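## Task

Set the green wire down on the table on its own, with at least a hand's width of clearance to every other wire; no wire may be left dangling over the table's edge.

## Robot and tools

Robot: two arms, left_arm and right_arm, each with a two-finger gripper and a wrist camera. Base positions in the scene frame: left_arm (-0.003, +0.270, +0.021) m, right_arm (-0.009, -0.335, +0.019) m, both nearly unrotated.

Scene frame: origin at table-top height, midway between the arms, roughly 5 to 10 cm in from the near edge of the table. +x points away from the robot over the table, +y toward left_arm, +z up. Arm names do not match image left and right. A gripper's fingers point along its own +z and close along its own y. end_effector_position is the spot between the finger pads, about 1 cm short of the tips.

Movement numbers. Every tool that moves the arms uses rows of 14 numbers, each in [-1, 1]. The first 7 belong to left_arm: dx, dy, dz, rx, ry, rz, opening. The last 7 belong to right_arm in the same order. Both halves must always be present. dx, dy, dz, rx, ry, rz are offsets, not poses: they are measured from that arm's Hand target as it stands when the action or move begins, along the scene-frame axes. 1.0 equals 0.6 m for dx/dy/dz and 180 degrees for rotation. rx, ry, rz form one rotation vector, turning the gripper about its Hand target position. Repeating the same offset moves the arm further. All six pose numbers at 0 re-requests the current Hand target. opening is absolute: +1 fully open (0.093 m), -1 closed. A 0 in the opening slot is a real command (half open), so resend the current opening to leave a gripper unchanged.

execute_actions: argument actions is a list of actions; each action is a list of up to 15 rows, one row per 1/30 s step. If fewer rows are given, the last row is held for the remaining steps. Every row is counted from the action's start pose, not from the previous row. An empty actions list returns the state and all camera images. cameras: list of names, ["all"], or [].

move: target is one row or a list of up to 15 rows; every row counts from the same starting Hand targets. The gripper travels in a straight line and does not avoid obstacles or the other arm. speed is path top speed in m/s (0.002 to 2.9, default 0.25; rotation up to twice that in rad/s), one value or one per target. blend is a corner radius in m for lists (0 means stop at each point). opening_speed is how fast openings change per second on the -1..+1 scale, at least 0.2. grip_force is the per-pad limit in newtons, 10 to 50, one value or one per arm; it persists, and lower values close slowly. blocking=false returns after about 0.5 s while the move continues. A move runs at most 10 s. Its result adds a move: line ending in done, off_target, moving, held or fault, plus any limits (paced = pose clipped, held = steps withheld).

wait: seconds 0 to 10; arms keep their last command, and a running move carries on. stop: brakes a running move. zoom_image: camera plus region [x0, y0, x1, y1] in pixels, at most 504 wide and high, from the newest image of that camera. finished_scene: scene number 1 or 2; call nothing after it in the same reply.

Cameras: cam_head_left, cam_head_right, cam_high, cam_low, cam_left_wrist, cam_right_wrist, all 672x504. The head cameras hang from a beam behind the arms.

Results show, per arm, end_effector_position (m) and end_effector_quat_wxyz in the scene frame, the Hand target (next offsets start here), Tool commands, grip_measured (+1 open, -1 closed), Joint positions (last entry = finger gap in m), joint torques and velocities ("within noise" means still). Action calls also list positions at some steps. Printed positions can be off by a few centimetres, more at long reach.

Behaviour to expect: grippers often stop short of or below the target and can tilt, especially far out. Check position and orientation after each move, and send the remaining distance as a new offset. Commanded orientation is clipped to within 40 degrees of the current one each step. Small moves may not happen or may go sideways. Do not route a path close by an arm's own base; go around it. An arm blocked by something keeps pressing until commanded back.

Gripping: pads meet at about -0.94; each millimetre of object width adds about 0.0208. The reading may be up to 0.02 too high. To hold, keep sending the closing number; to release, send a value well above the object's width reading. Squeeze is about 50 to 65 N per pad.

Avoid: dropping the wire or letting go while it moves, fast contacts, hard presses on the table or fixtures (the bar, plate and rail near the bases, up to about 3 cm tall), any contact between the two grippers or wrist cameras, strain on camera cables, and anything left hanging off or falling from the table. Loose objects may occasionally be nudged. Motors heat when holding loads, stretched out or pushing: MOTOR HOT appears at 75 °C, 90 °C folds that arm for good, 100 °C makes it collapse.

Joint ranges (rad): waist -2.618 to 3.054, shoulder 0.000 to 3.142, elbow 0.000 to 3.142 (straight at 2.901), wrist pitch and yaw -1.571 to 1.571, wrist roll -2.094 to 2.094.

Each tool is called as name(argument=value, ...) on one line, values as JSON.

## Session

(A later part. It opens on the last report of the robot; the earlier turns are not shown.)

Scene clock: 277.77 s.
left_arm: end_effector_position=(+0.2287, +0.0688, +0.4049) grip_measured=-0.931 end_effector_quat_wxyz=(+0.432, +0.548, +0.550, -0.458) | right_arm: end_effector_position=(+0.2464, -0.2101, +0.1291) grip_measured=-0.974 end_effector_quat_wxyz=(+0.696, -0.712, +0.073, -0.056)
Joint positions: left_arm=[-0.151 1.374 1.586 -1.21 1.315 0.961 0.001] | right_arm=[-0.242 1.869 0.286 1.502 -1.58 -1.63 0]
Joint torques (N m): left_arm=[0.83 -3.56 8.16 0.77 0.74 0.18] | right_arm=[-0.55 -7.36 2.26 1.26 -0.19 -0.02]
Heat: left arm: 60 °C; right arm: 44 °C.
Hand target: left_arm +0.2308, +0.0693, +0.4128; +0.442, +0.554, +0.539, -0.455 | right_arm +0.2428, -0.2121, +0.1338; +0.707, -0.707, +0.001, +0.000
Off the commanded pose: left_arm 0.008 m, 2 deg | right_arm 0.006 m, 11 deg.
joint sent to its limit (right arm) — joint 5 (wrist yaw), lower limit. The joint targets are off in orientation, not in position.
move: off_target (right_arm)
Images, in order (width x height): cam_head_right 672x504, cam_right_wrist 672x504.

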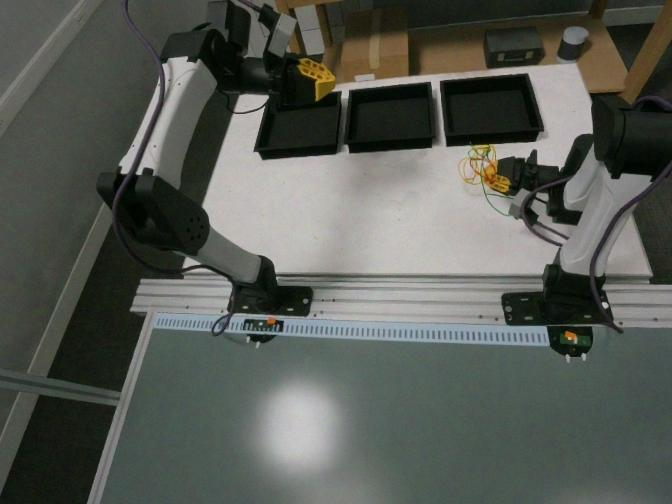

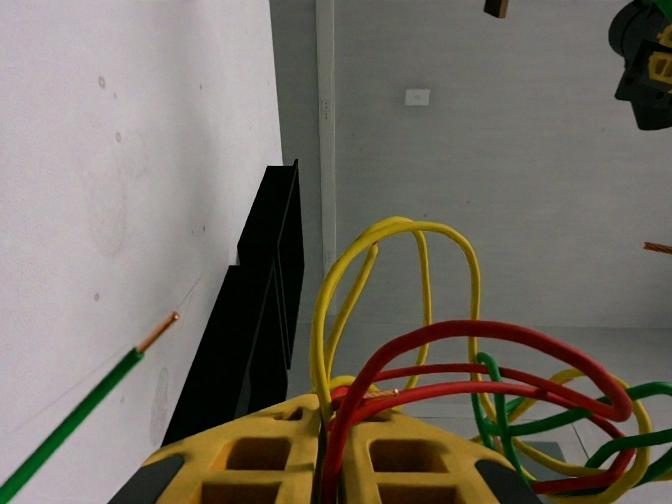

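move(target=[[-0.051,-0.02,-0.32,0,0,0,0.6,0,0,0.06,0,0,0,-1]], cameras=["cam_left_wrist","cam_right_wrist","cam_head_right","cam_head_left","cam_high"], speed=0.2)

zoom_image(camera="cam_head_right", region=[420, 120, 560, 260])

zoom_image(camera="cam_left_wrist", region=[160, 150, 500, 420])

Scene clock: 292.23 s.
left_arm: end_effector_position=(+0.2033, +0.0577, +0.2213) grip_measured=+0.599 end_effector_quat_wxyz=(+0.439, +0.553, +0.539, -0.459) | right_arm: end_effector_position=(+0.2432, -0.2095, +0.1665) grip_measured=-0.974 end_effector_quat_wxyz=(+0.694, -0.714, +0.057, -0.074)
Joint positions: left_arm=[-0.212 1.191 0.665 -0.284 1.292 0.788 0.074] | right_arm=[-0.246 1.669 0.286 1.452 -1.58 -1.529 0]
Joint torques (N m): left_arm=[0.03 -5.41 5.05 1.21 0.42 -0.02] | right_arm=[-0.65 -6.12 4.85 1 -0.07 0.3]
Heat: left arm: 58 °C; right arm: 45 °C.
Hand target: left_arm +0.2001, +0.0573, +0.2208; +0.442, +0.554, +0.539, -0.455 | right_arm +0.2428, -0.2121, +0.1699; +0.707, -0.707, +0.001, +0.000
Off the commanded pose: left_arm 0.003 m, 1 deg | right_arm 0.004 m, 11 deg.
joint sent to its limit (right arm) — joint 5 (wrist yaw), lower limit. The joint targets are off in orientation, not in position.
move: off_target (right_arm)
Images, in order (width x height): cam_head_left 672x504, cam_head_right 672x504, cam_high 672x504, cam_left_wrist 672x504, cam_right_wrist 672x504.

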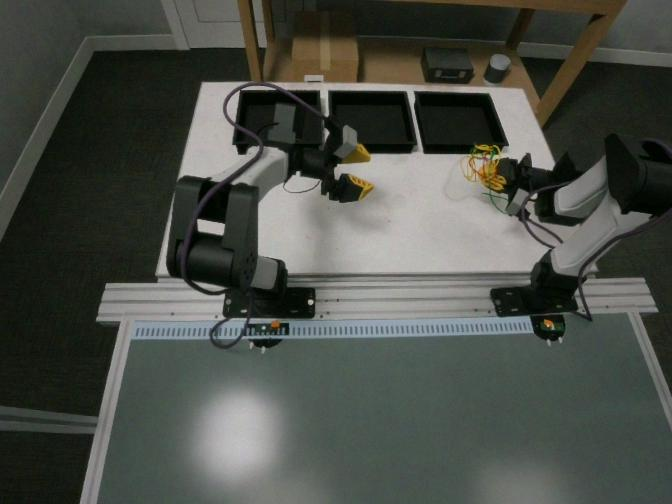

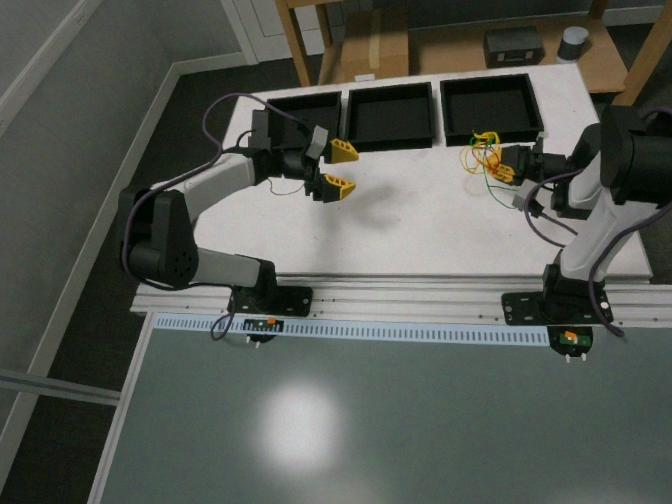

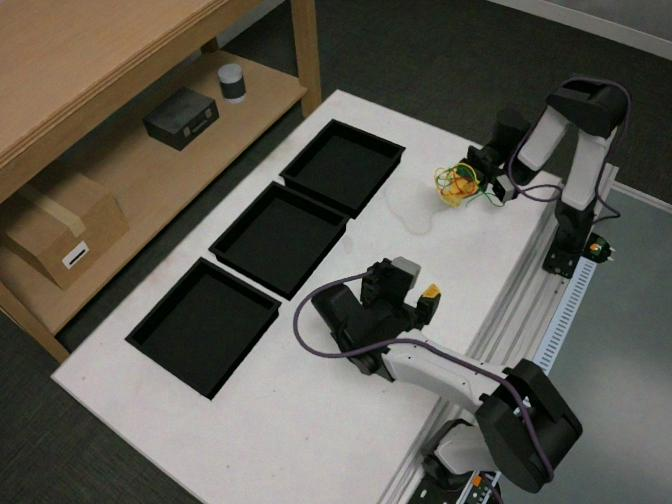

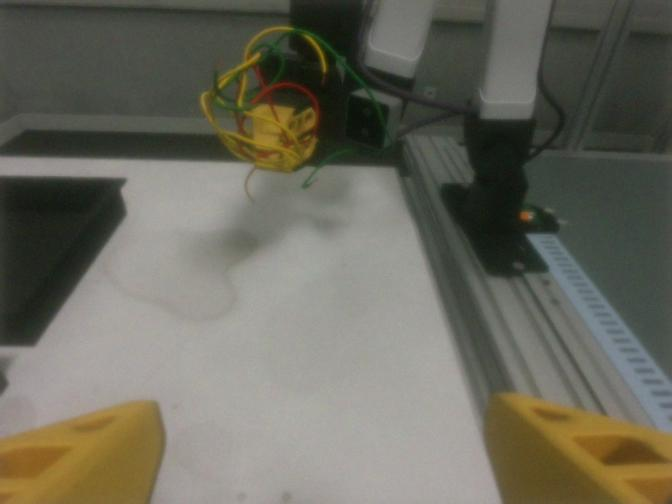

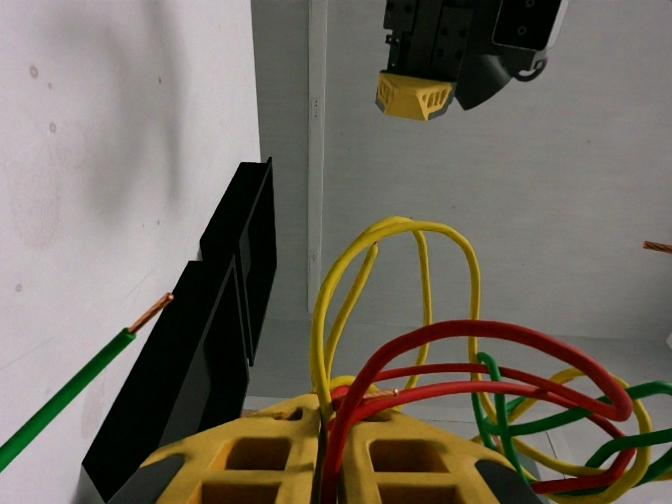

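Scaled by 3.600 from the camera's 672x504 image, which has a finer 960x720 frame.

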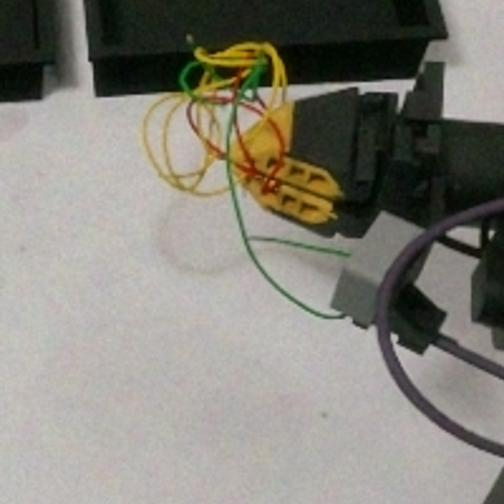

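Scaled by 1.482 from the camera's 672x504 image, which has a finer 960x720 frame.

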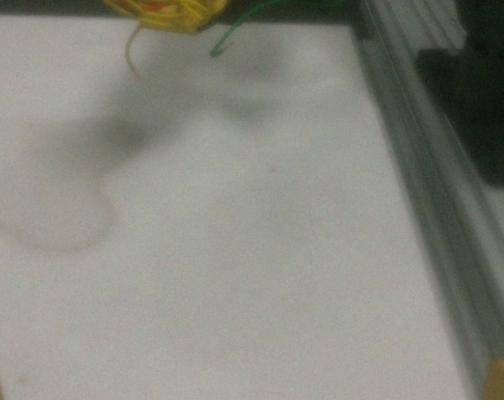

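zoom_image(camera="cam_left_wrist", region=[190, 10, 430, 210])

Scaled by 2.100 from the camera's 672x504 image, which has a finer 960x720 frame.

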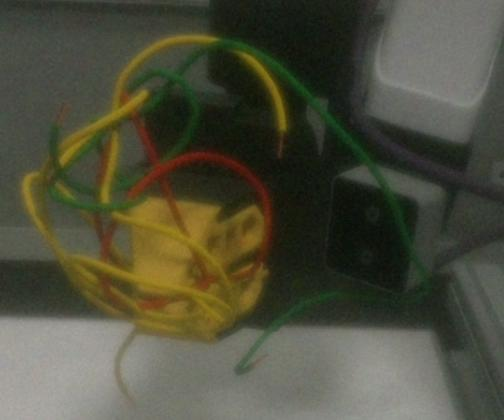

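move(target=[[-0.058,-0.27,0,0,0,0,-0.1,0,0,0,0,0,0,-1]], cameras=["cam_left_wrist","cam_right_wrist","cam_head_right"], speed=0.15)

zoom_image(camera="cam_head_right", region=[420, 120, 560, 260])

Scene clock: 314.43 s.
left_arm: end_effector_position=(+0.1601, -0.0972, +0.2097) grip_measured=-0.099 end_effector_quat_wxyz=(+0.429, +0.558, +0.545, -0.455) | right_arm: end_effector_position=(+0.2432, -0.2095, +0.1665) grip_measured=-0.974 end_effector_quat_wxyz=(+0.694, -0.714, +0.057, -0.074)
Joint positions: left_arm=[-0.868 1.4 0.635 0.467 0.703 0.188 0.04] | right_arm=[-0.246 1.669 0.286 1.452 -1.58 -1.529 0]
Joint torques (N m): left_arm=[0.28 -4.64 8.8 1.8 0.02 -0.08] | right_arm=[-0.66 -6.06 4.82 1.01 -0.1 0.3]
Heat: left arm: 54 °C; right arm: 45 °C.
Hand target: left_arm +0.1654, -0.1047, +0.2209; +0.442, +0.554, +0.539, -0.455 | right_arm +0.2428, -0.2121, +0.1699; +0.707, -0.707, +0.001, +0.000
Off the commanded pose: left_arm 0.014 m, 2 deg | right_arm 0.004 m, 11 deg.
joint sent to its limit (right arm) — joint 5 (wrist yaw), lower limit. The joint targets are off in orientation, not in position.
move: off_target (left_arm, right_arm)
Images, in order (width x height): cam_head_right 672x504, cam_left_wrist 672x504, cam_right_wrist 672x504.

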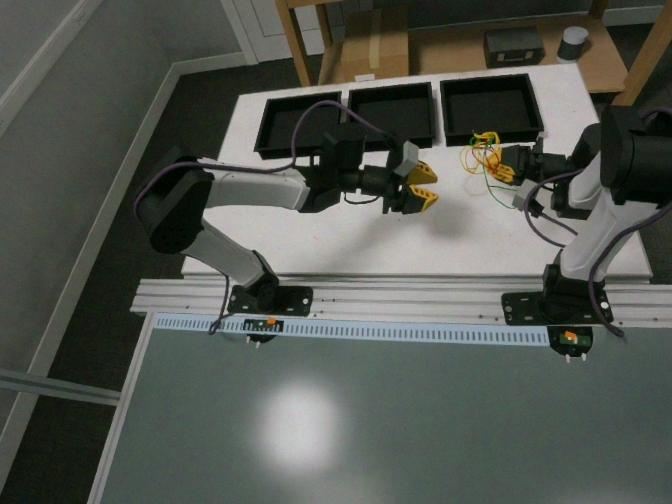

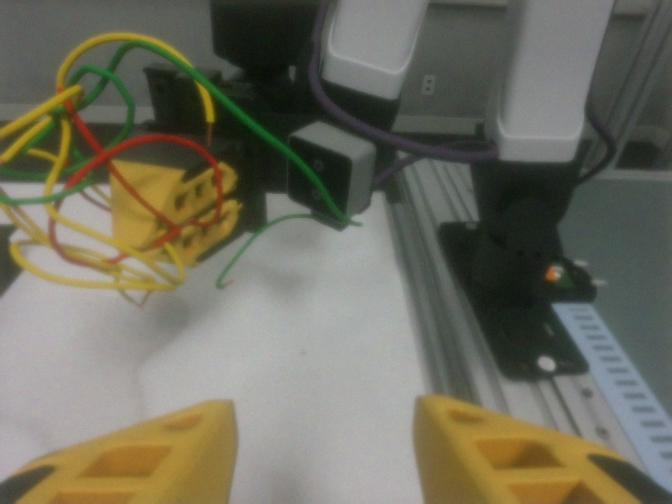

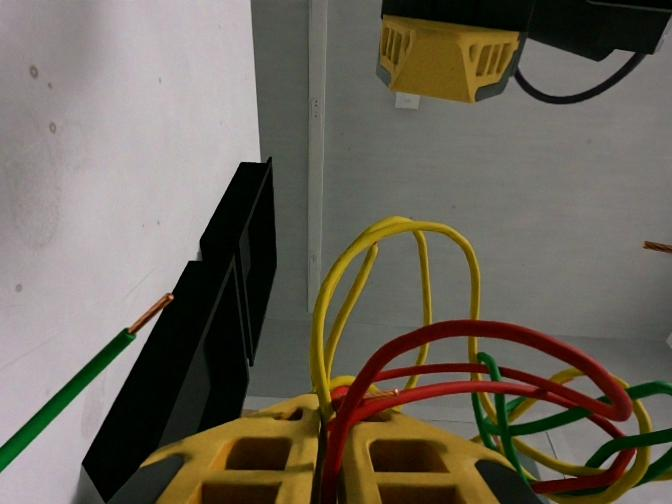

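Scaled by 3.600 from the camera's 672x504 image, which has a finer 960x720 frame.

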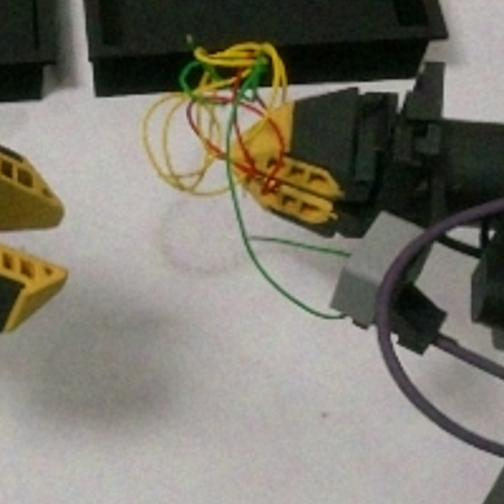

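move(target=[[0.044,-0.06,0.012,0,0,0,0.05,0,0,0,0,0,0,-1],[0.044,-0.172,0.012,0,0,0,0.05,0,0,0,0,0,0,-1]], cameras=["cam_left_wrist","cam_head_right"], speed=0.1)

zoom_image(camera="cam_head_right", region=[420, 120, 560, 260])

Scene clock: 327.67 s.
left_arm: end_effector_position=(+0.1858, -0.2005, +0.2225) grip_measured=+0.049 end_effector_quat_wxyz=(+0.434, +0.561, +0.538, -0.457) | right_arm: end_effector_position=(+0.2432, -0.2095, +0.1661) grip_measured=-0.974 end_effector_quat_wxyz=(+0.694, -0.713, +0.059, -0.073)
Joint positions: left_arm=[-0.991 1.758 1.03 0.468 0.592 0.151 0.048] | right_arm=[-0.246 1.669 0.286 1.446 -1.58 -1.529 0]
Joint torques (N m): left_arm=[0.51 -7.38 8.95 1.81 -0.18 -0.2] | right_arm=[-0.7 -6.28 4.9 1.06 -0.11 0.29]
Heat: left arm: 54 °C; right arm: 45 °C.
Hand target: left_arm +0.1917, -0.2079, +0.2280; +0.442, +0.554, +0.539, -0.455 | right_arm +0.2428, -0.2121, +0.1699; +0.707, -0.707, +0.001, +0.000
Off the commanded pose: left_arm 0.011 m, 1 deg | right_arm 0.005 m, 11 deg.
joint sent to its limit (right arm) — joint 5 (wrist yaw), lower limit. The joint targets are off in orientation, not in position.
move: off_target (left_arm, right_arm)
Images, in order (width x height): cam_head_right 672x504, cam_left_wrist 672x504.

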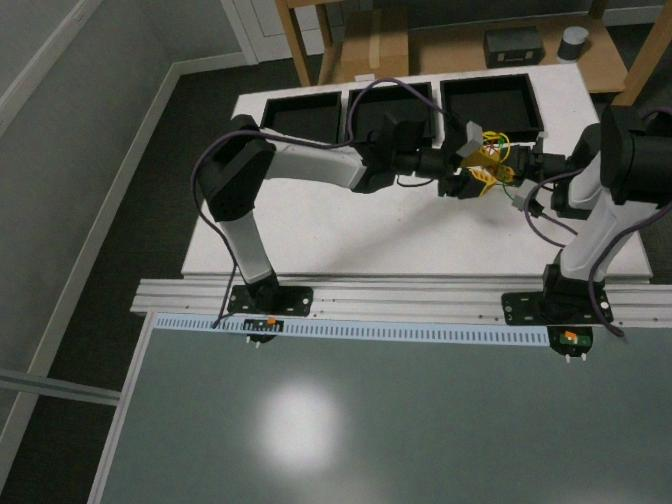

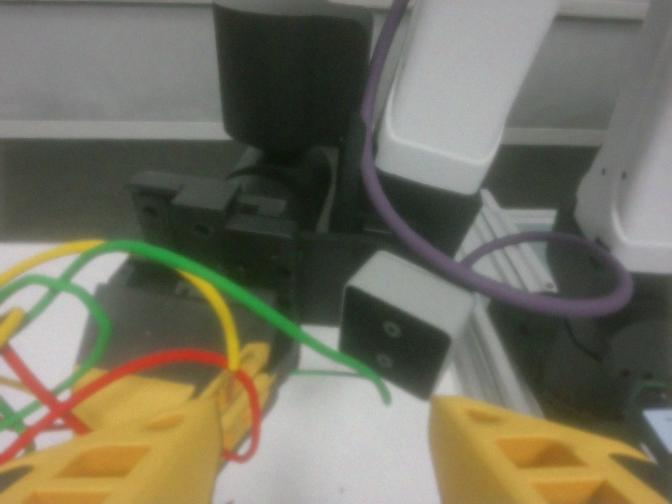

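Scaled by 3.600 from the camera's 672x504 image, which has a finer 960x720 frame.

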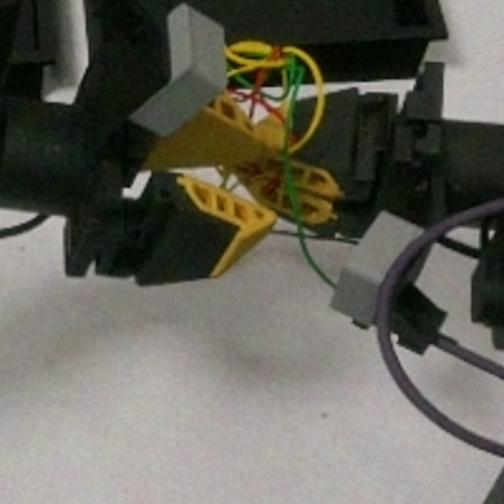

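move(target=[[0.008,-0.027,0.006,0,0,0,0.0,0,0,0,0,0,0,-1],[0.008,-0.027,0.006,0,0,0,-1,0,0,0,0,0,0,-1]], cameras=["cam_left_wrist","cam_head_right"], speed=0.05, opening_speed=0.5)

zoom_image(camera="cam_head_right", region=[420, 120, 560, 260])

Scene clock: 340.53 s.
left_arm: end_effector_position=(+0.1931, -0.2163, +0.2266) grip_measured=-0.984 end_effector_quat_wxyz=(+0.437, +0.558, +0.539, -0.454) | right_arm: end_effector_position=(+0.2436, -0.2102, +0.1661) grip_measured=-0.974 end_effector_quat_wxyz=(+0.694, -0.713, +0.060, -0.074)
Joint positions: left_arm=[-1.001 1.808 1.109 0.444 0.574 0.147 0] | right_arm=[-0.249 1.669 0.286 1.446 -1.58 -1.529 0]
Joint torques (N m): left_arm=[0.29 -8.31 9.57 1.79 -0.04 -0.05] | right_arm=[-0.4 -6.15 4.89 1.05 -0.08 0.31]
Heat: left arm: 55 °C; right arm: 45 °C.
Hand target: left_arm +0.1965, -0.2241, +0.2317; +0.442, +0.554, +0.539, -0.455 | right_arm +0.2428, -0.2121, +0.1699; +0.707, -0.707, +0.000, +0.000
Off the commanded pose: left_arm 0.010 m, 1 deg | right_arm 0.004 m, 11 deg.
joint sent to its limit (right arm) — joint 5 (wrist yaw), lower limit. The joint targets are off in orientation, not in position.
move: off_target (right_arm); target 2's new opening was sent with left_arm's hand 0.011 m and 1 deg from that target
Images, in order (width x height): cam_head_right 672x504, cam_left_wrist 672x504.

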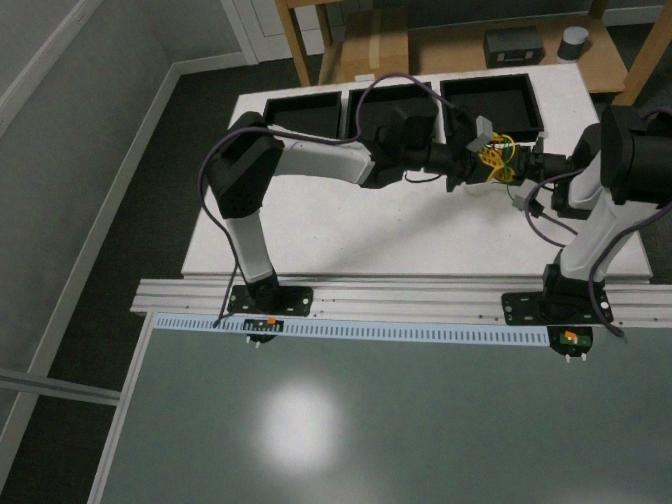

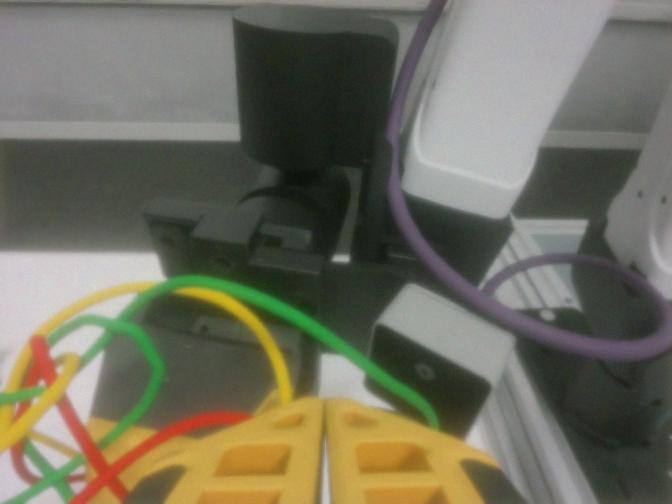

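Scaled by 3.600 from the camera's 672x504 image, which has a finer 960x720 frame.

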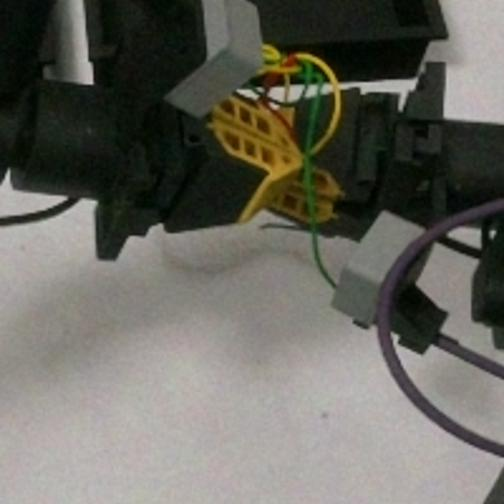

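move(target=[[0,0.06,0,0,0,0,-0.984,0,0,0,0,0,0,-1],[0,0.06,0.03,0,0,0,0,0,0,0,0,0,0,-1],[0,-0.015,0.03,0,0,0,0,0,0,0,0,0,0,-1]], cameras=["cam_left_wrist","cam_head_right","cam_right_wrist"], speed=0.08)

zoom_image(camera="cam_head_right", region=[420, 120, 560, 260])

Scene clock: 353.47 s.
left_arm: end_effector_position=(+0.1931, -0.2258, +0.2439) grip_measured=-0.001 end_effector_quat_wxyz=(+0.436, +0.559, +0.538, -0.455) | right_arm: end_effector_position=(+0.2436, -0.2102, +0.1661) grip_measured=-0.974 end_effector_quat_wxyz=(+0.694, -0.713, +0.060, -0.074)
Joint positions: left_arm=[-1.013 1.811 1.186 0.371 0.565 0.144 0.045] | right_arm=[-0.249 1.669 0.286 1.446 -1.58 -1.529 0]
Joint torques (N m): left_arm=[0.1 -8.54 9.52 1.81 -0.18 -0.08] | right_arm=[-0.35 -6.3 4.97 1.03 -0.07 0.29]
Heat: left arm: 56 °C; right arm: 45 °C.
Hand target: left_arm +0.1966, -0.2331, +0.2496; +0.442, +0.554, +0.539, -0.455 | right_arm +0.2428, -0.2121, +0.1699; +0.707, -0.707, +0.000, +0.000
Off the commanded pose: left_arm 0.010 m, 1 deg | right_arm 0.004 m, 11 deg.
joint sent to its limit (right arm) — joint 5 (wrist yaw), lower limit. The joint targets are off in orientation, not in position.
move: off_target (right_arm); target 2's new opening was sent with left_arm's hand 0.027 m and 3 deg from that target
Images, in order (width x height): cam_head_right 672x504, cam_left_wrist 672x504, cam_right_wrist 672x504.

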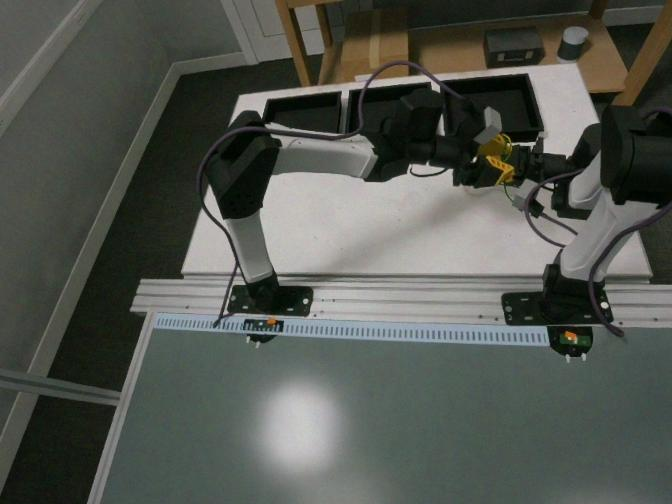

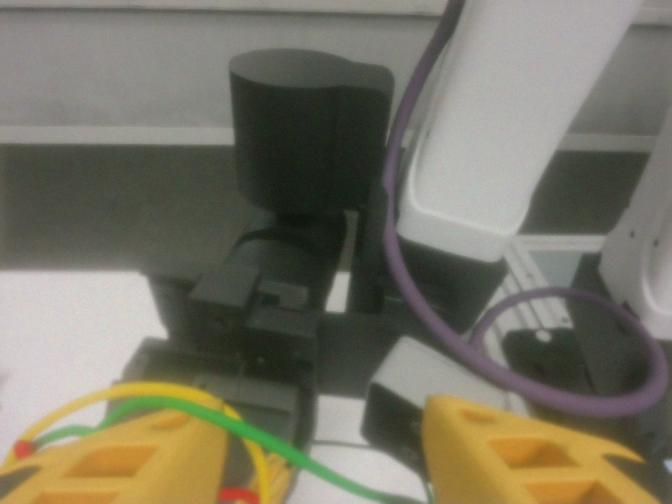

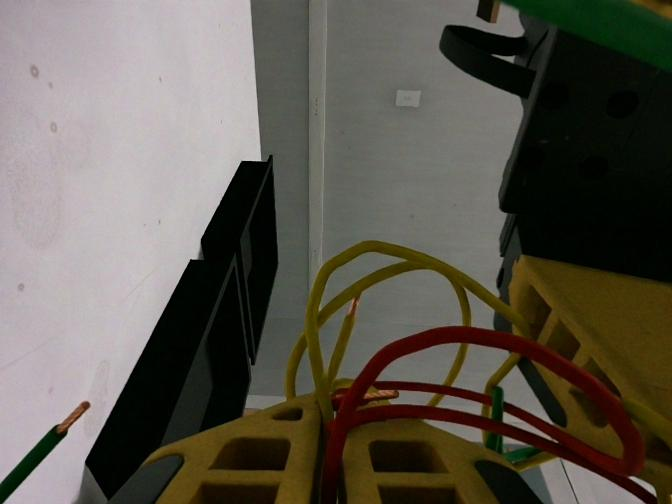

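Scaled by 3.600 from the camera's 672x504 image, which has a finer 960x720 frame.

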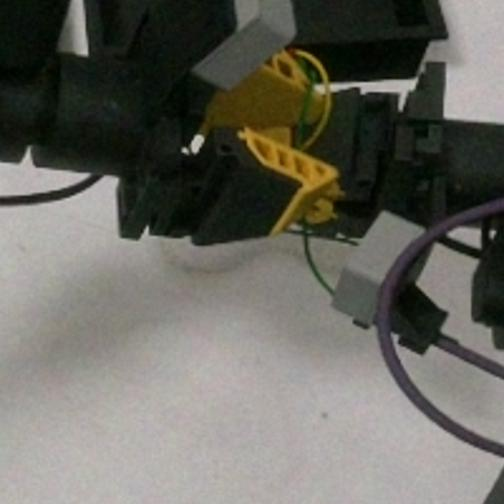

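move(target=[[0,0.07,0,0,0,0,0,0,0,0,0,0,0,-1],[-0.027,0.07,0,0,0,0,-0.25,0,0,0,0,0,0,-1],[-0.027,0.0,0,0,0,0,-0.25,0,0,0,0,0,0,-1]], cameras=["cam_left_wrist","cam_head_right","cam_right_wrist"], speed=0.08)

zoom_image(camera="cam_head_right", region=[420, 120, 560, 260])

Scene clock: 371.60 s.
left_arm: end_effector_position=(+0.1773, -0.2254, +0.2422) grip_measured=-0.249 end_effector_quat_wxyz=(+0.435, +0.559, +0.541, -0.453) | right_arm: end_effector_position=(+0.2436, -0.2102, +0.1659) grip_measured=-0.974 end_effector_quat_wxyz=(+0.694, -0.713, +0.061, -0.073)
Joint positions: left_arm=[-1.049 1.783 1.147 0.382 0.527 0.134 0.033] | right_arm=[-0.249 1.669 0.286 1.444 -1.58 -1.529 0]
Joint torques (N m): left_arm=[0.08 -8.36 9.5 1.78 -0.05 -0.08] | right_arm=[-0.31 -6.3 4.86 1.03 -0.09 0.3]
Heat: left arm: 58 °C; right arm: 45 °C.
Hand target: left_arm +0.1803, -0.2331, +0.2498; +0.442, +0.554, +0.539, -0.455 | right_arm +0.2428, -0.2121, +0.1699; +0.707, -0.707, +0.000, +0.000
Off the commanded pose: left_arm 0.011 m, 1 deg | right_arm 0.004 m, 11 deg.
joint sent to its limit (right arm) — joint 5 (wrist yaw), lower limit. The joint targets are off in orientation, not in position.
move: off_target (left_arm, right_arm); target 2's new opening was sent with left_arm's hand 0.014 m and 2 deg from that target
Images, in order (width x height): cam_head_right 672x504, cam_left_wrist 672x504, cam_right_wrist 672x504.

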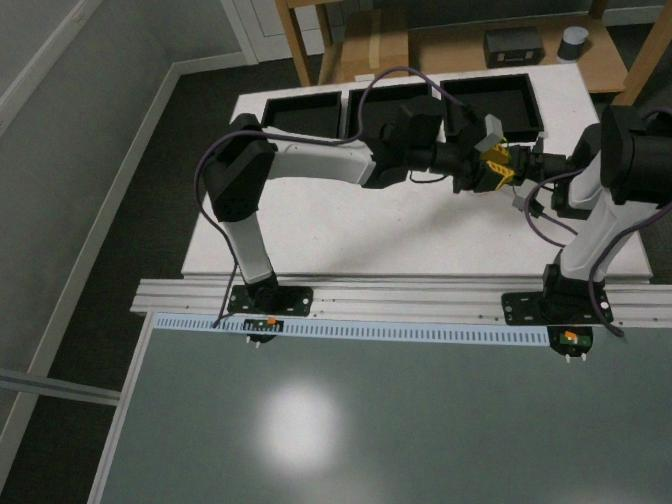

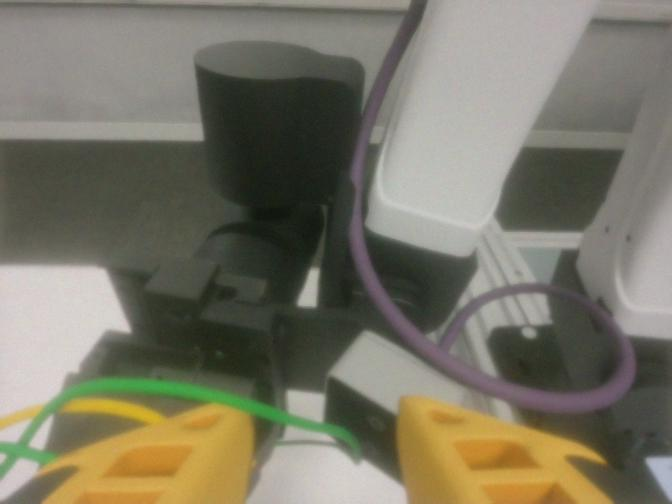

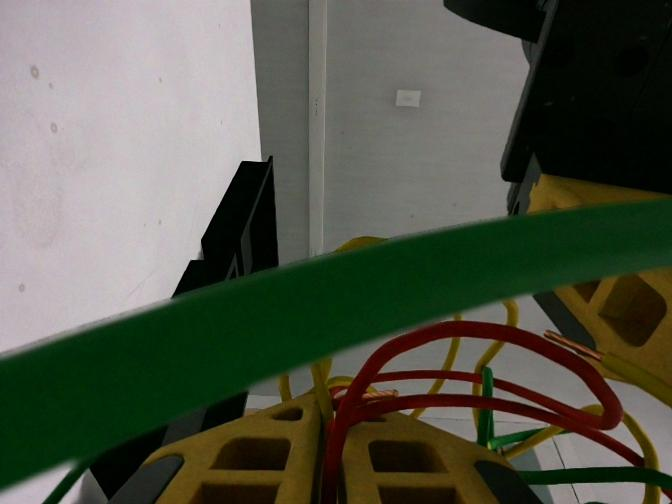

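Scaled by 3.600 from the camera's 672x504 image, which has a finer 960x720 frame.

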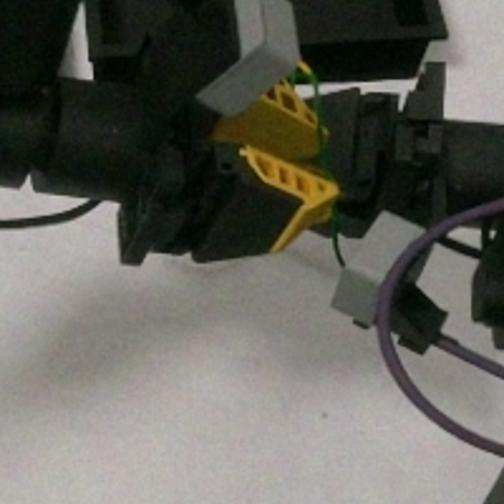

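move(target=[[0,0.07,0,0,0,0,-0.25,0,0,0,0,0,0,-1],[0,0.07,0.027,0,0,0,-0.1,0,0,0,0,0,0,-1],[0,-0.023,0.027,0,0,0,-0.1,0,0,0,0,0,0,-1]], cameras=["cam_left_wrist","cam_head_right","cam_high"], speed=0.08)

zoom_image(camera="cam_head_right", region=[420, 120, 560, 260])

zoom_image(camera="cam_high", region=[400, 120, 540, 260])

Scene clock: 383.87 s.
left_arm: end_effector_position=(+0.1776, -0.2395, +0.2596) grip_measured=-0.101 end_effector_quat_wxyz=(+0.436, +0.559, +0.539, -0.454) | right_arm: end_effector_position=(+0.2436, -0.2102, +0.1659) grip_measured=-0.974 end_effector_quat_wxyz=(+0.694, -0.713, +0.061, -0.073)
Joint positions: left_arm=[-1.066 1.805 1.244 0.314 0.511 0.13 0.04] | right_arm=[-0.249 1.669 0.286 1.444 -1.58 -1.529 0]
Joint torques (N m): left_arm=[0.06 -8.57 9.47 1.79 -0.1 -0.11] | right_arm=[-0.4 -6.23 4.85 1.05 -0.06 0.28]
Heat: left arm: 59 °C; right arm: 45 °C.
Hand target: left_arm +0.1804, -0.2469, +0.2659; +0.442, +0.554, +0.539, -0.455 | right_arm +0.2428, -0.2121, +0.1699; +0.707, -0.707, +0.000, +0.000
Off the commanded pose: left_arm 0.010 m, 1 deg | right_arm 0.004 m, 11 deg.
joint sent to its limit (right arm) — joint 5 (wrist yaw), lower limit. The joint targets are off in orientation, not in position.
move: off_target (right_arm); target 2's new opening was sent with left_arm's hand 0.027 m and 3 deg from that target
Images, in order (width x height): cam_head_right 672x504, cam_high 672x504, cam_left_wrist 672x504.

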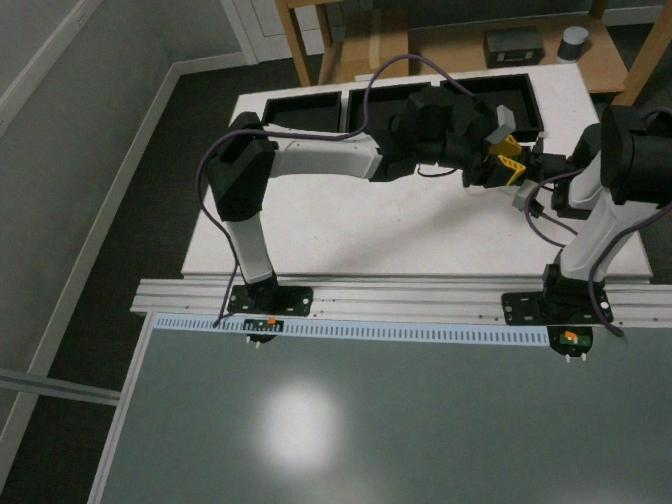

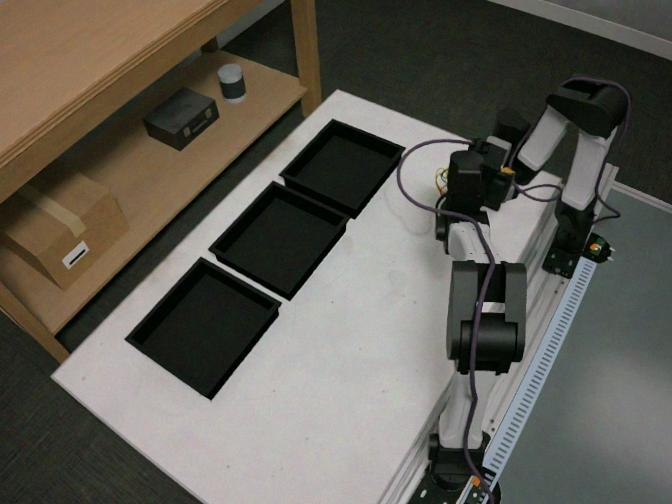

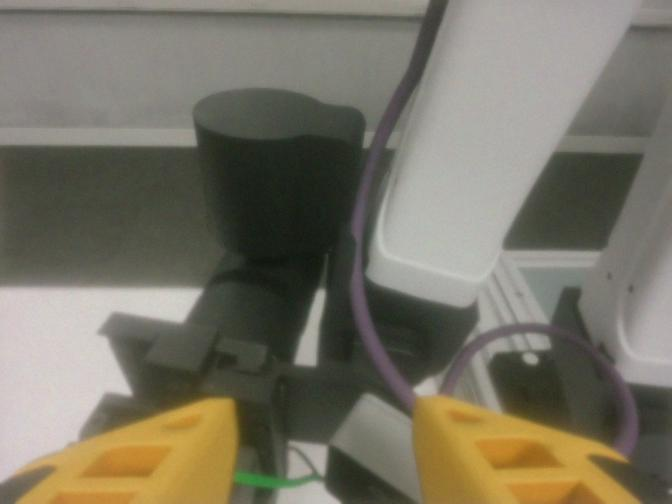

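Scaled by 3.600 from the camera's 672x504 image, which has a finer 960x720 frame.

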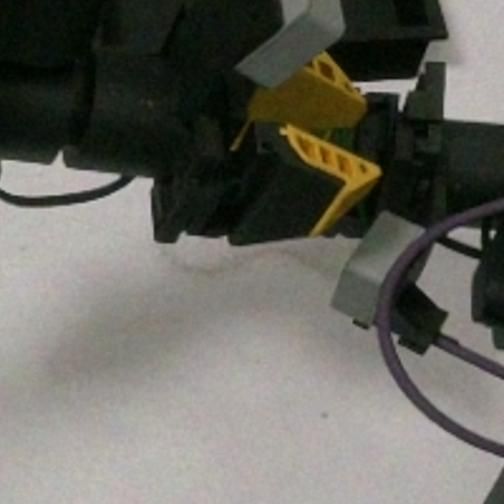

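Scaled by 3.600 from the camera's 672x504 image, which has a finer 960x720 frame.

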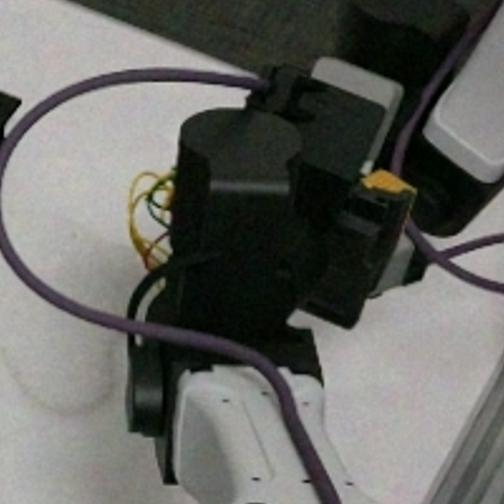

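move(target=[[0,0.008,-0.018,0,0,0,-0.1,0,0,0,0,0,0,-1],[0,0.008,-0.018,0,0,0,-1,0,0,0,0,0,0,-1]], cameras=["cam_left_wrist","cam_head_right","cam_right_wrist"], speed=0.06, opening_speed=0.6)

zoom_image(camera="cam_head_right", region=[420, 120, 560, 260])

Scene clock: 394.03 s.
left_arm: end_effector_position=(+0.1784, -0.2407, +0.2655) grip_measured=-0.984 end_effector_quat_wxyz=(+0.447, +0.557, +0.531, -0.457) | right_arm: end_effector_position=(+0.2436, -0.2102, +0.1659) grip_measured=-0.974 end_effector_quat_wxyz=(+0.694, -0.713, +0.061, -0.073)
Joint positions: left_arm=[-1.066 1.805 1.244 0.342 0.511 0.13 0] | right_arm=[-0.249 1.669 0.286 1.444 -1.58 -1.529 0]
Joint torques (N m): left_arm=[0.64 -8.68 5.86 1.97 -0.01 -0.12] | right_arm=[-0.35 -6.24 4.88 1.03 -0.08 0.26]
Heat: left arm: 59 °C; right arm: 45 °C.
Hand target: left_arm +0.1804, -0.2421, +0.2551; +0.442, +0.554, +0.539, -0.455 | right_arm +0.2428, -0.2121, +0.1699; +0.707, -0.707, +0.000, +0.000
Off the commanded pose: left_arm 0.011 m, 1 deg | right_arm 0.004 m, 11 deg.
joint sent to its limit (right arm) — joint 5 (wrist yaw), lower limit. The joint targets are off in orientation, not in position.
move: off_target (left_arm, right_arm)
Images, in order (width x height): cam_head_right 672x504, cam_left_wrist 672x504, cam_right_wrist 672x504.

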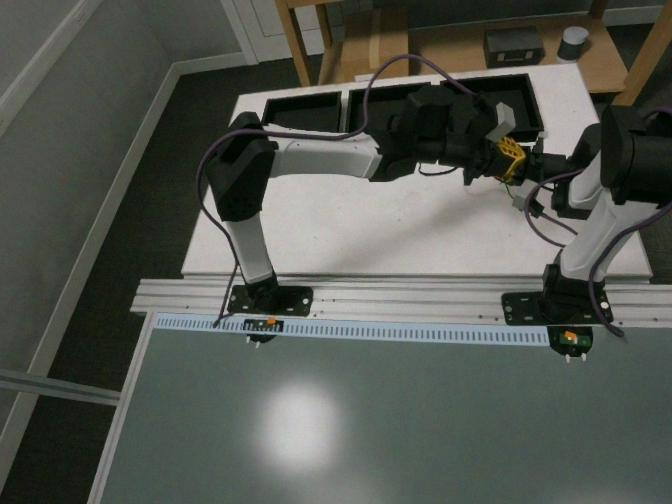

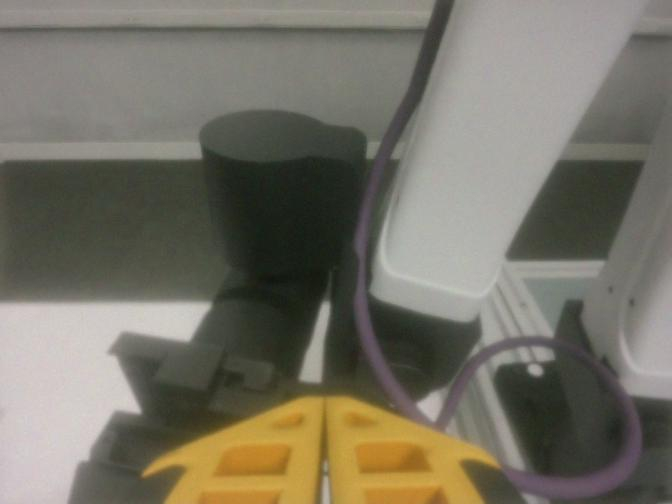

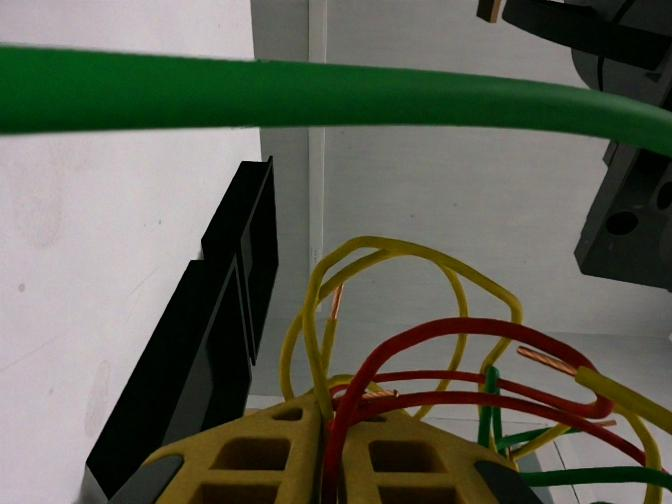

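Scaled by 3.600 from the camera's 672x504 image, which has a finer 960x720 frame.

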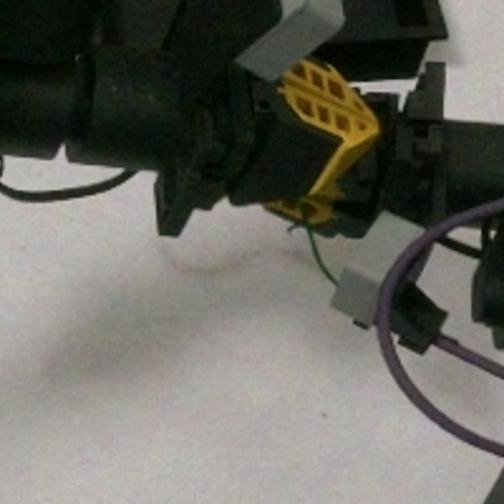

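move(target=[[0,0.03,0.07,0,0,0,-1,0,0,0,0,0,0,-1]], cameras=["cam_left_wrist","cam_head_right","cam_right_wrist"], speed=0.06)

zoom_image(camera="cam_head_right", region=[420, 120, 560, 260])

Scene clock: 400.97 s.
left_arm: end_effector_position=(+0.1796, -0.2251, +0.2618) grip_measured=-0.984 end_effector_quat_wxyz=(+0.417, +0.560, +0.561, -0.445) | right_arm: end_effector_position=(+0.2436, -0.2102, +0.1659) grip_measured=-0.974 end_effector_quat_wxyz=(+0.694, -0.713, +0.061, -0.073)
Joint positions: left_arm=[-1.049 1.755 1.244 0.204 0.515 0.13 0] | right_arm=[-0.249 1.669 0.286 1.444 -1.58 -1.529 0]
Joint torques (N m): left_arm=[0.64 -13.27 9.81 1.78 0.23 0] | right_arm=[-0.44 -6.23 4.93 1.03 -0.09 0.27]
Heat: left arm: 60 °C; right arm: 45 °C.
Hand target: left_arm +0.1804, -0.2241, +0.2971; +0.442, +0.554, +0.539, -0.455 | right_arm +0.2428, -0.2121, +0.1699; +0.707, -0.707, +0.000, +0.000
Off the commanded pose: left_arm 0.035 m, 4 deg | right_arm 0.004 m, 11 deg.
joint sent to its limit (right arm) — joint 5 (wrist yaw), lower limit. The joint targets are off in orientation, not in position.
move: off_target (left_arm, right_arm)
Images, in order (width x height): cam_head_right 672x504, cam_left_wrist 672x504, cam_right_wrist 672x504.

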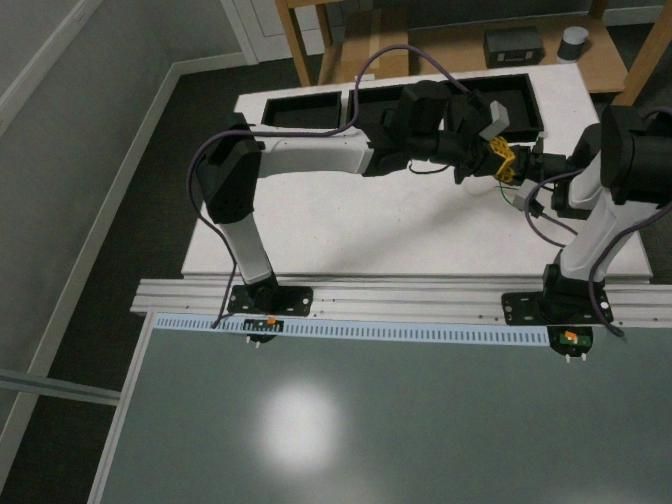

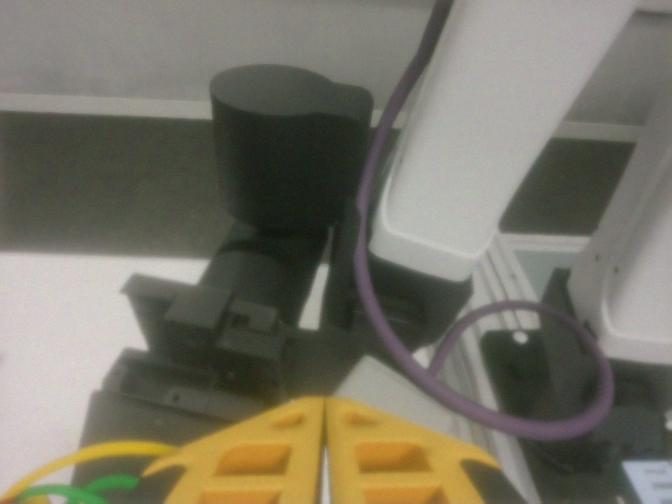

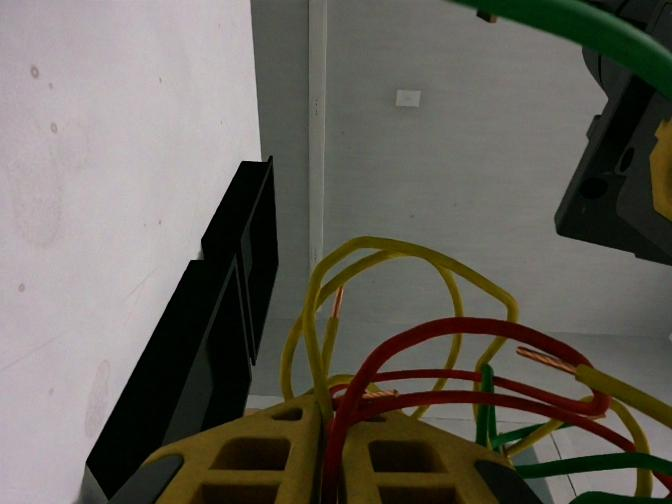

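Scaled by 3.600 from the camera's 672x504 image, which has a finer 960x720 frame.

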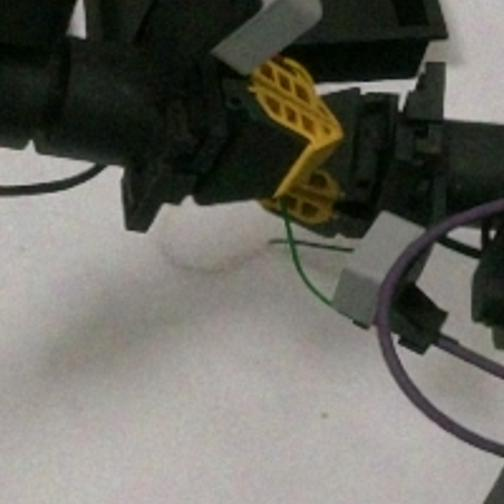

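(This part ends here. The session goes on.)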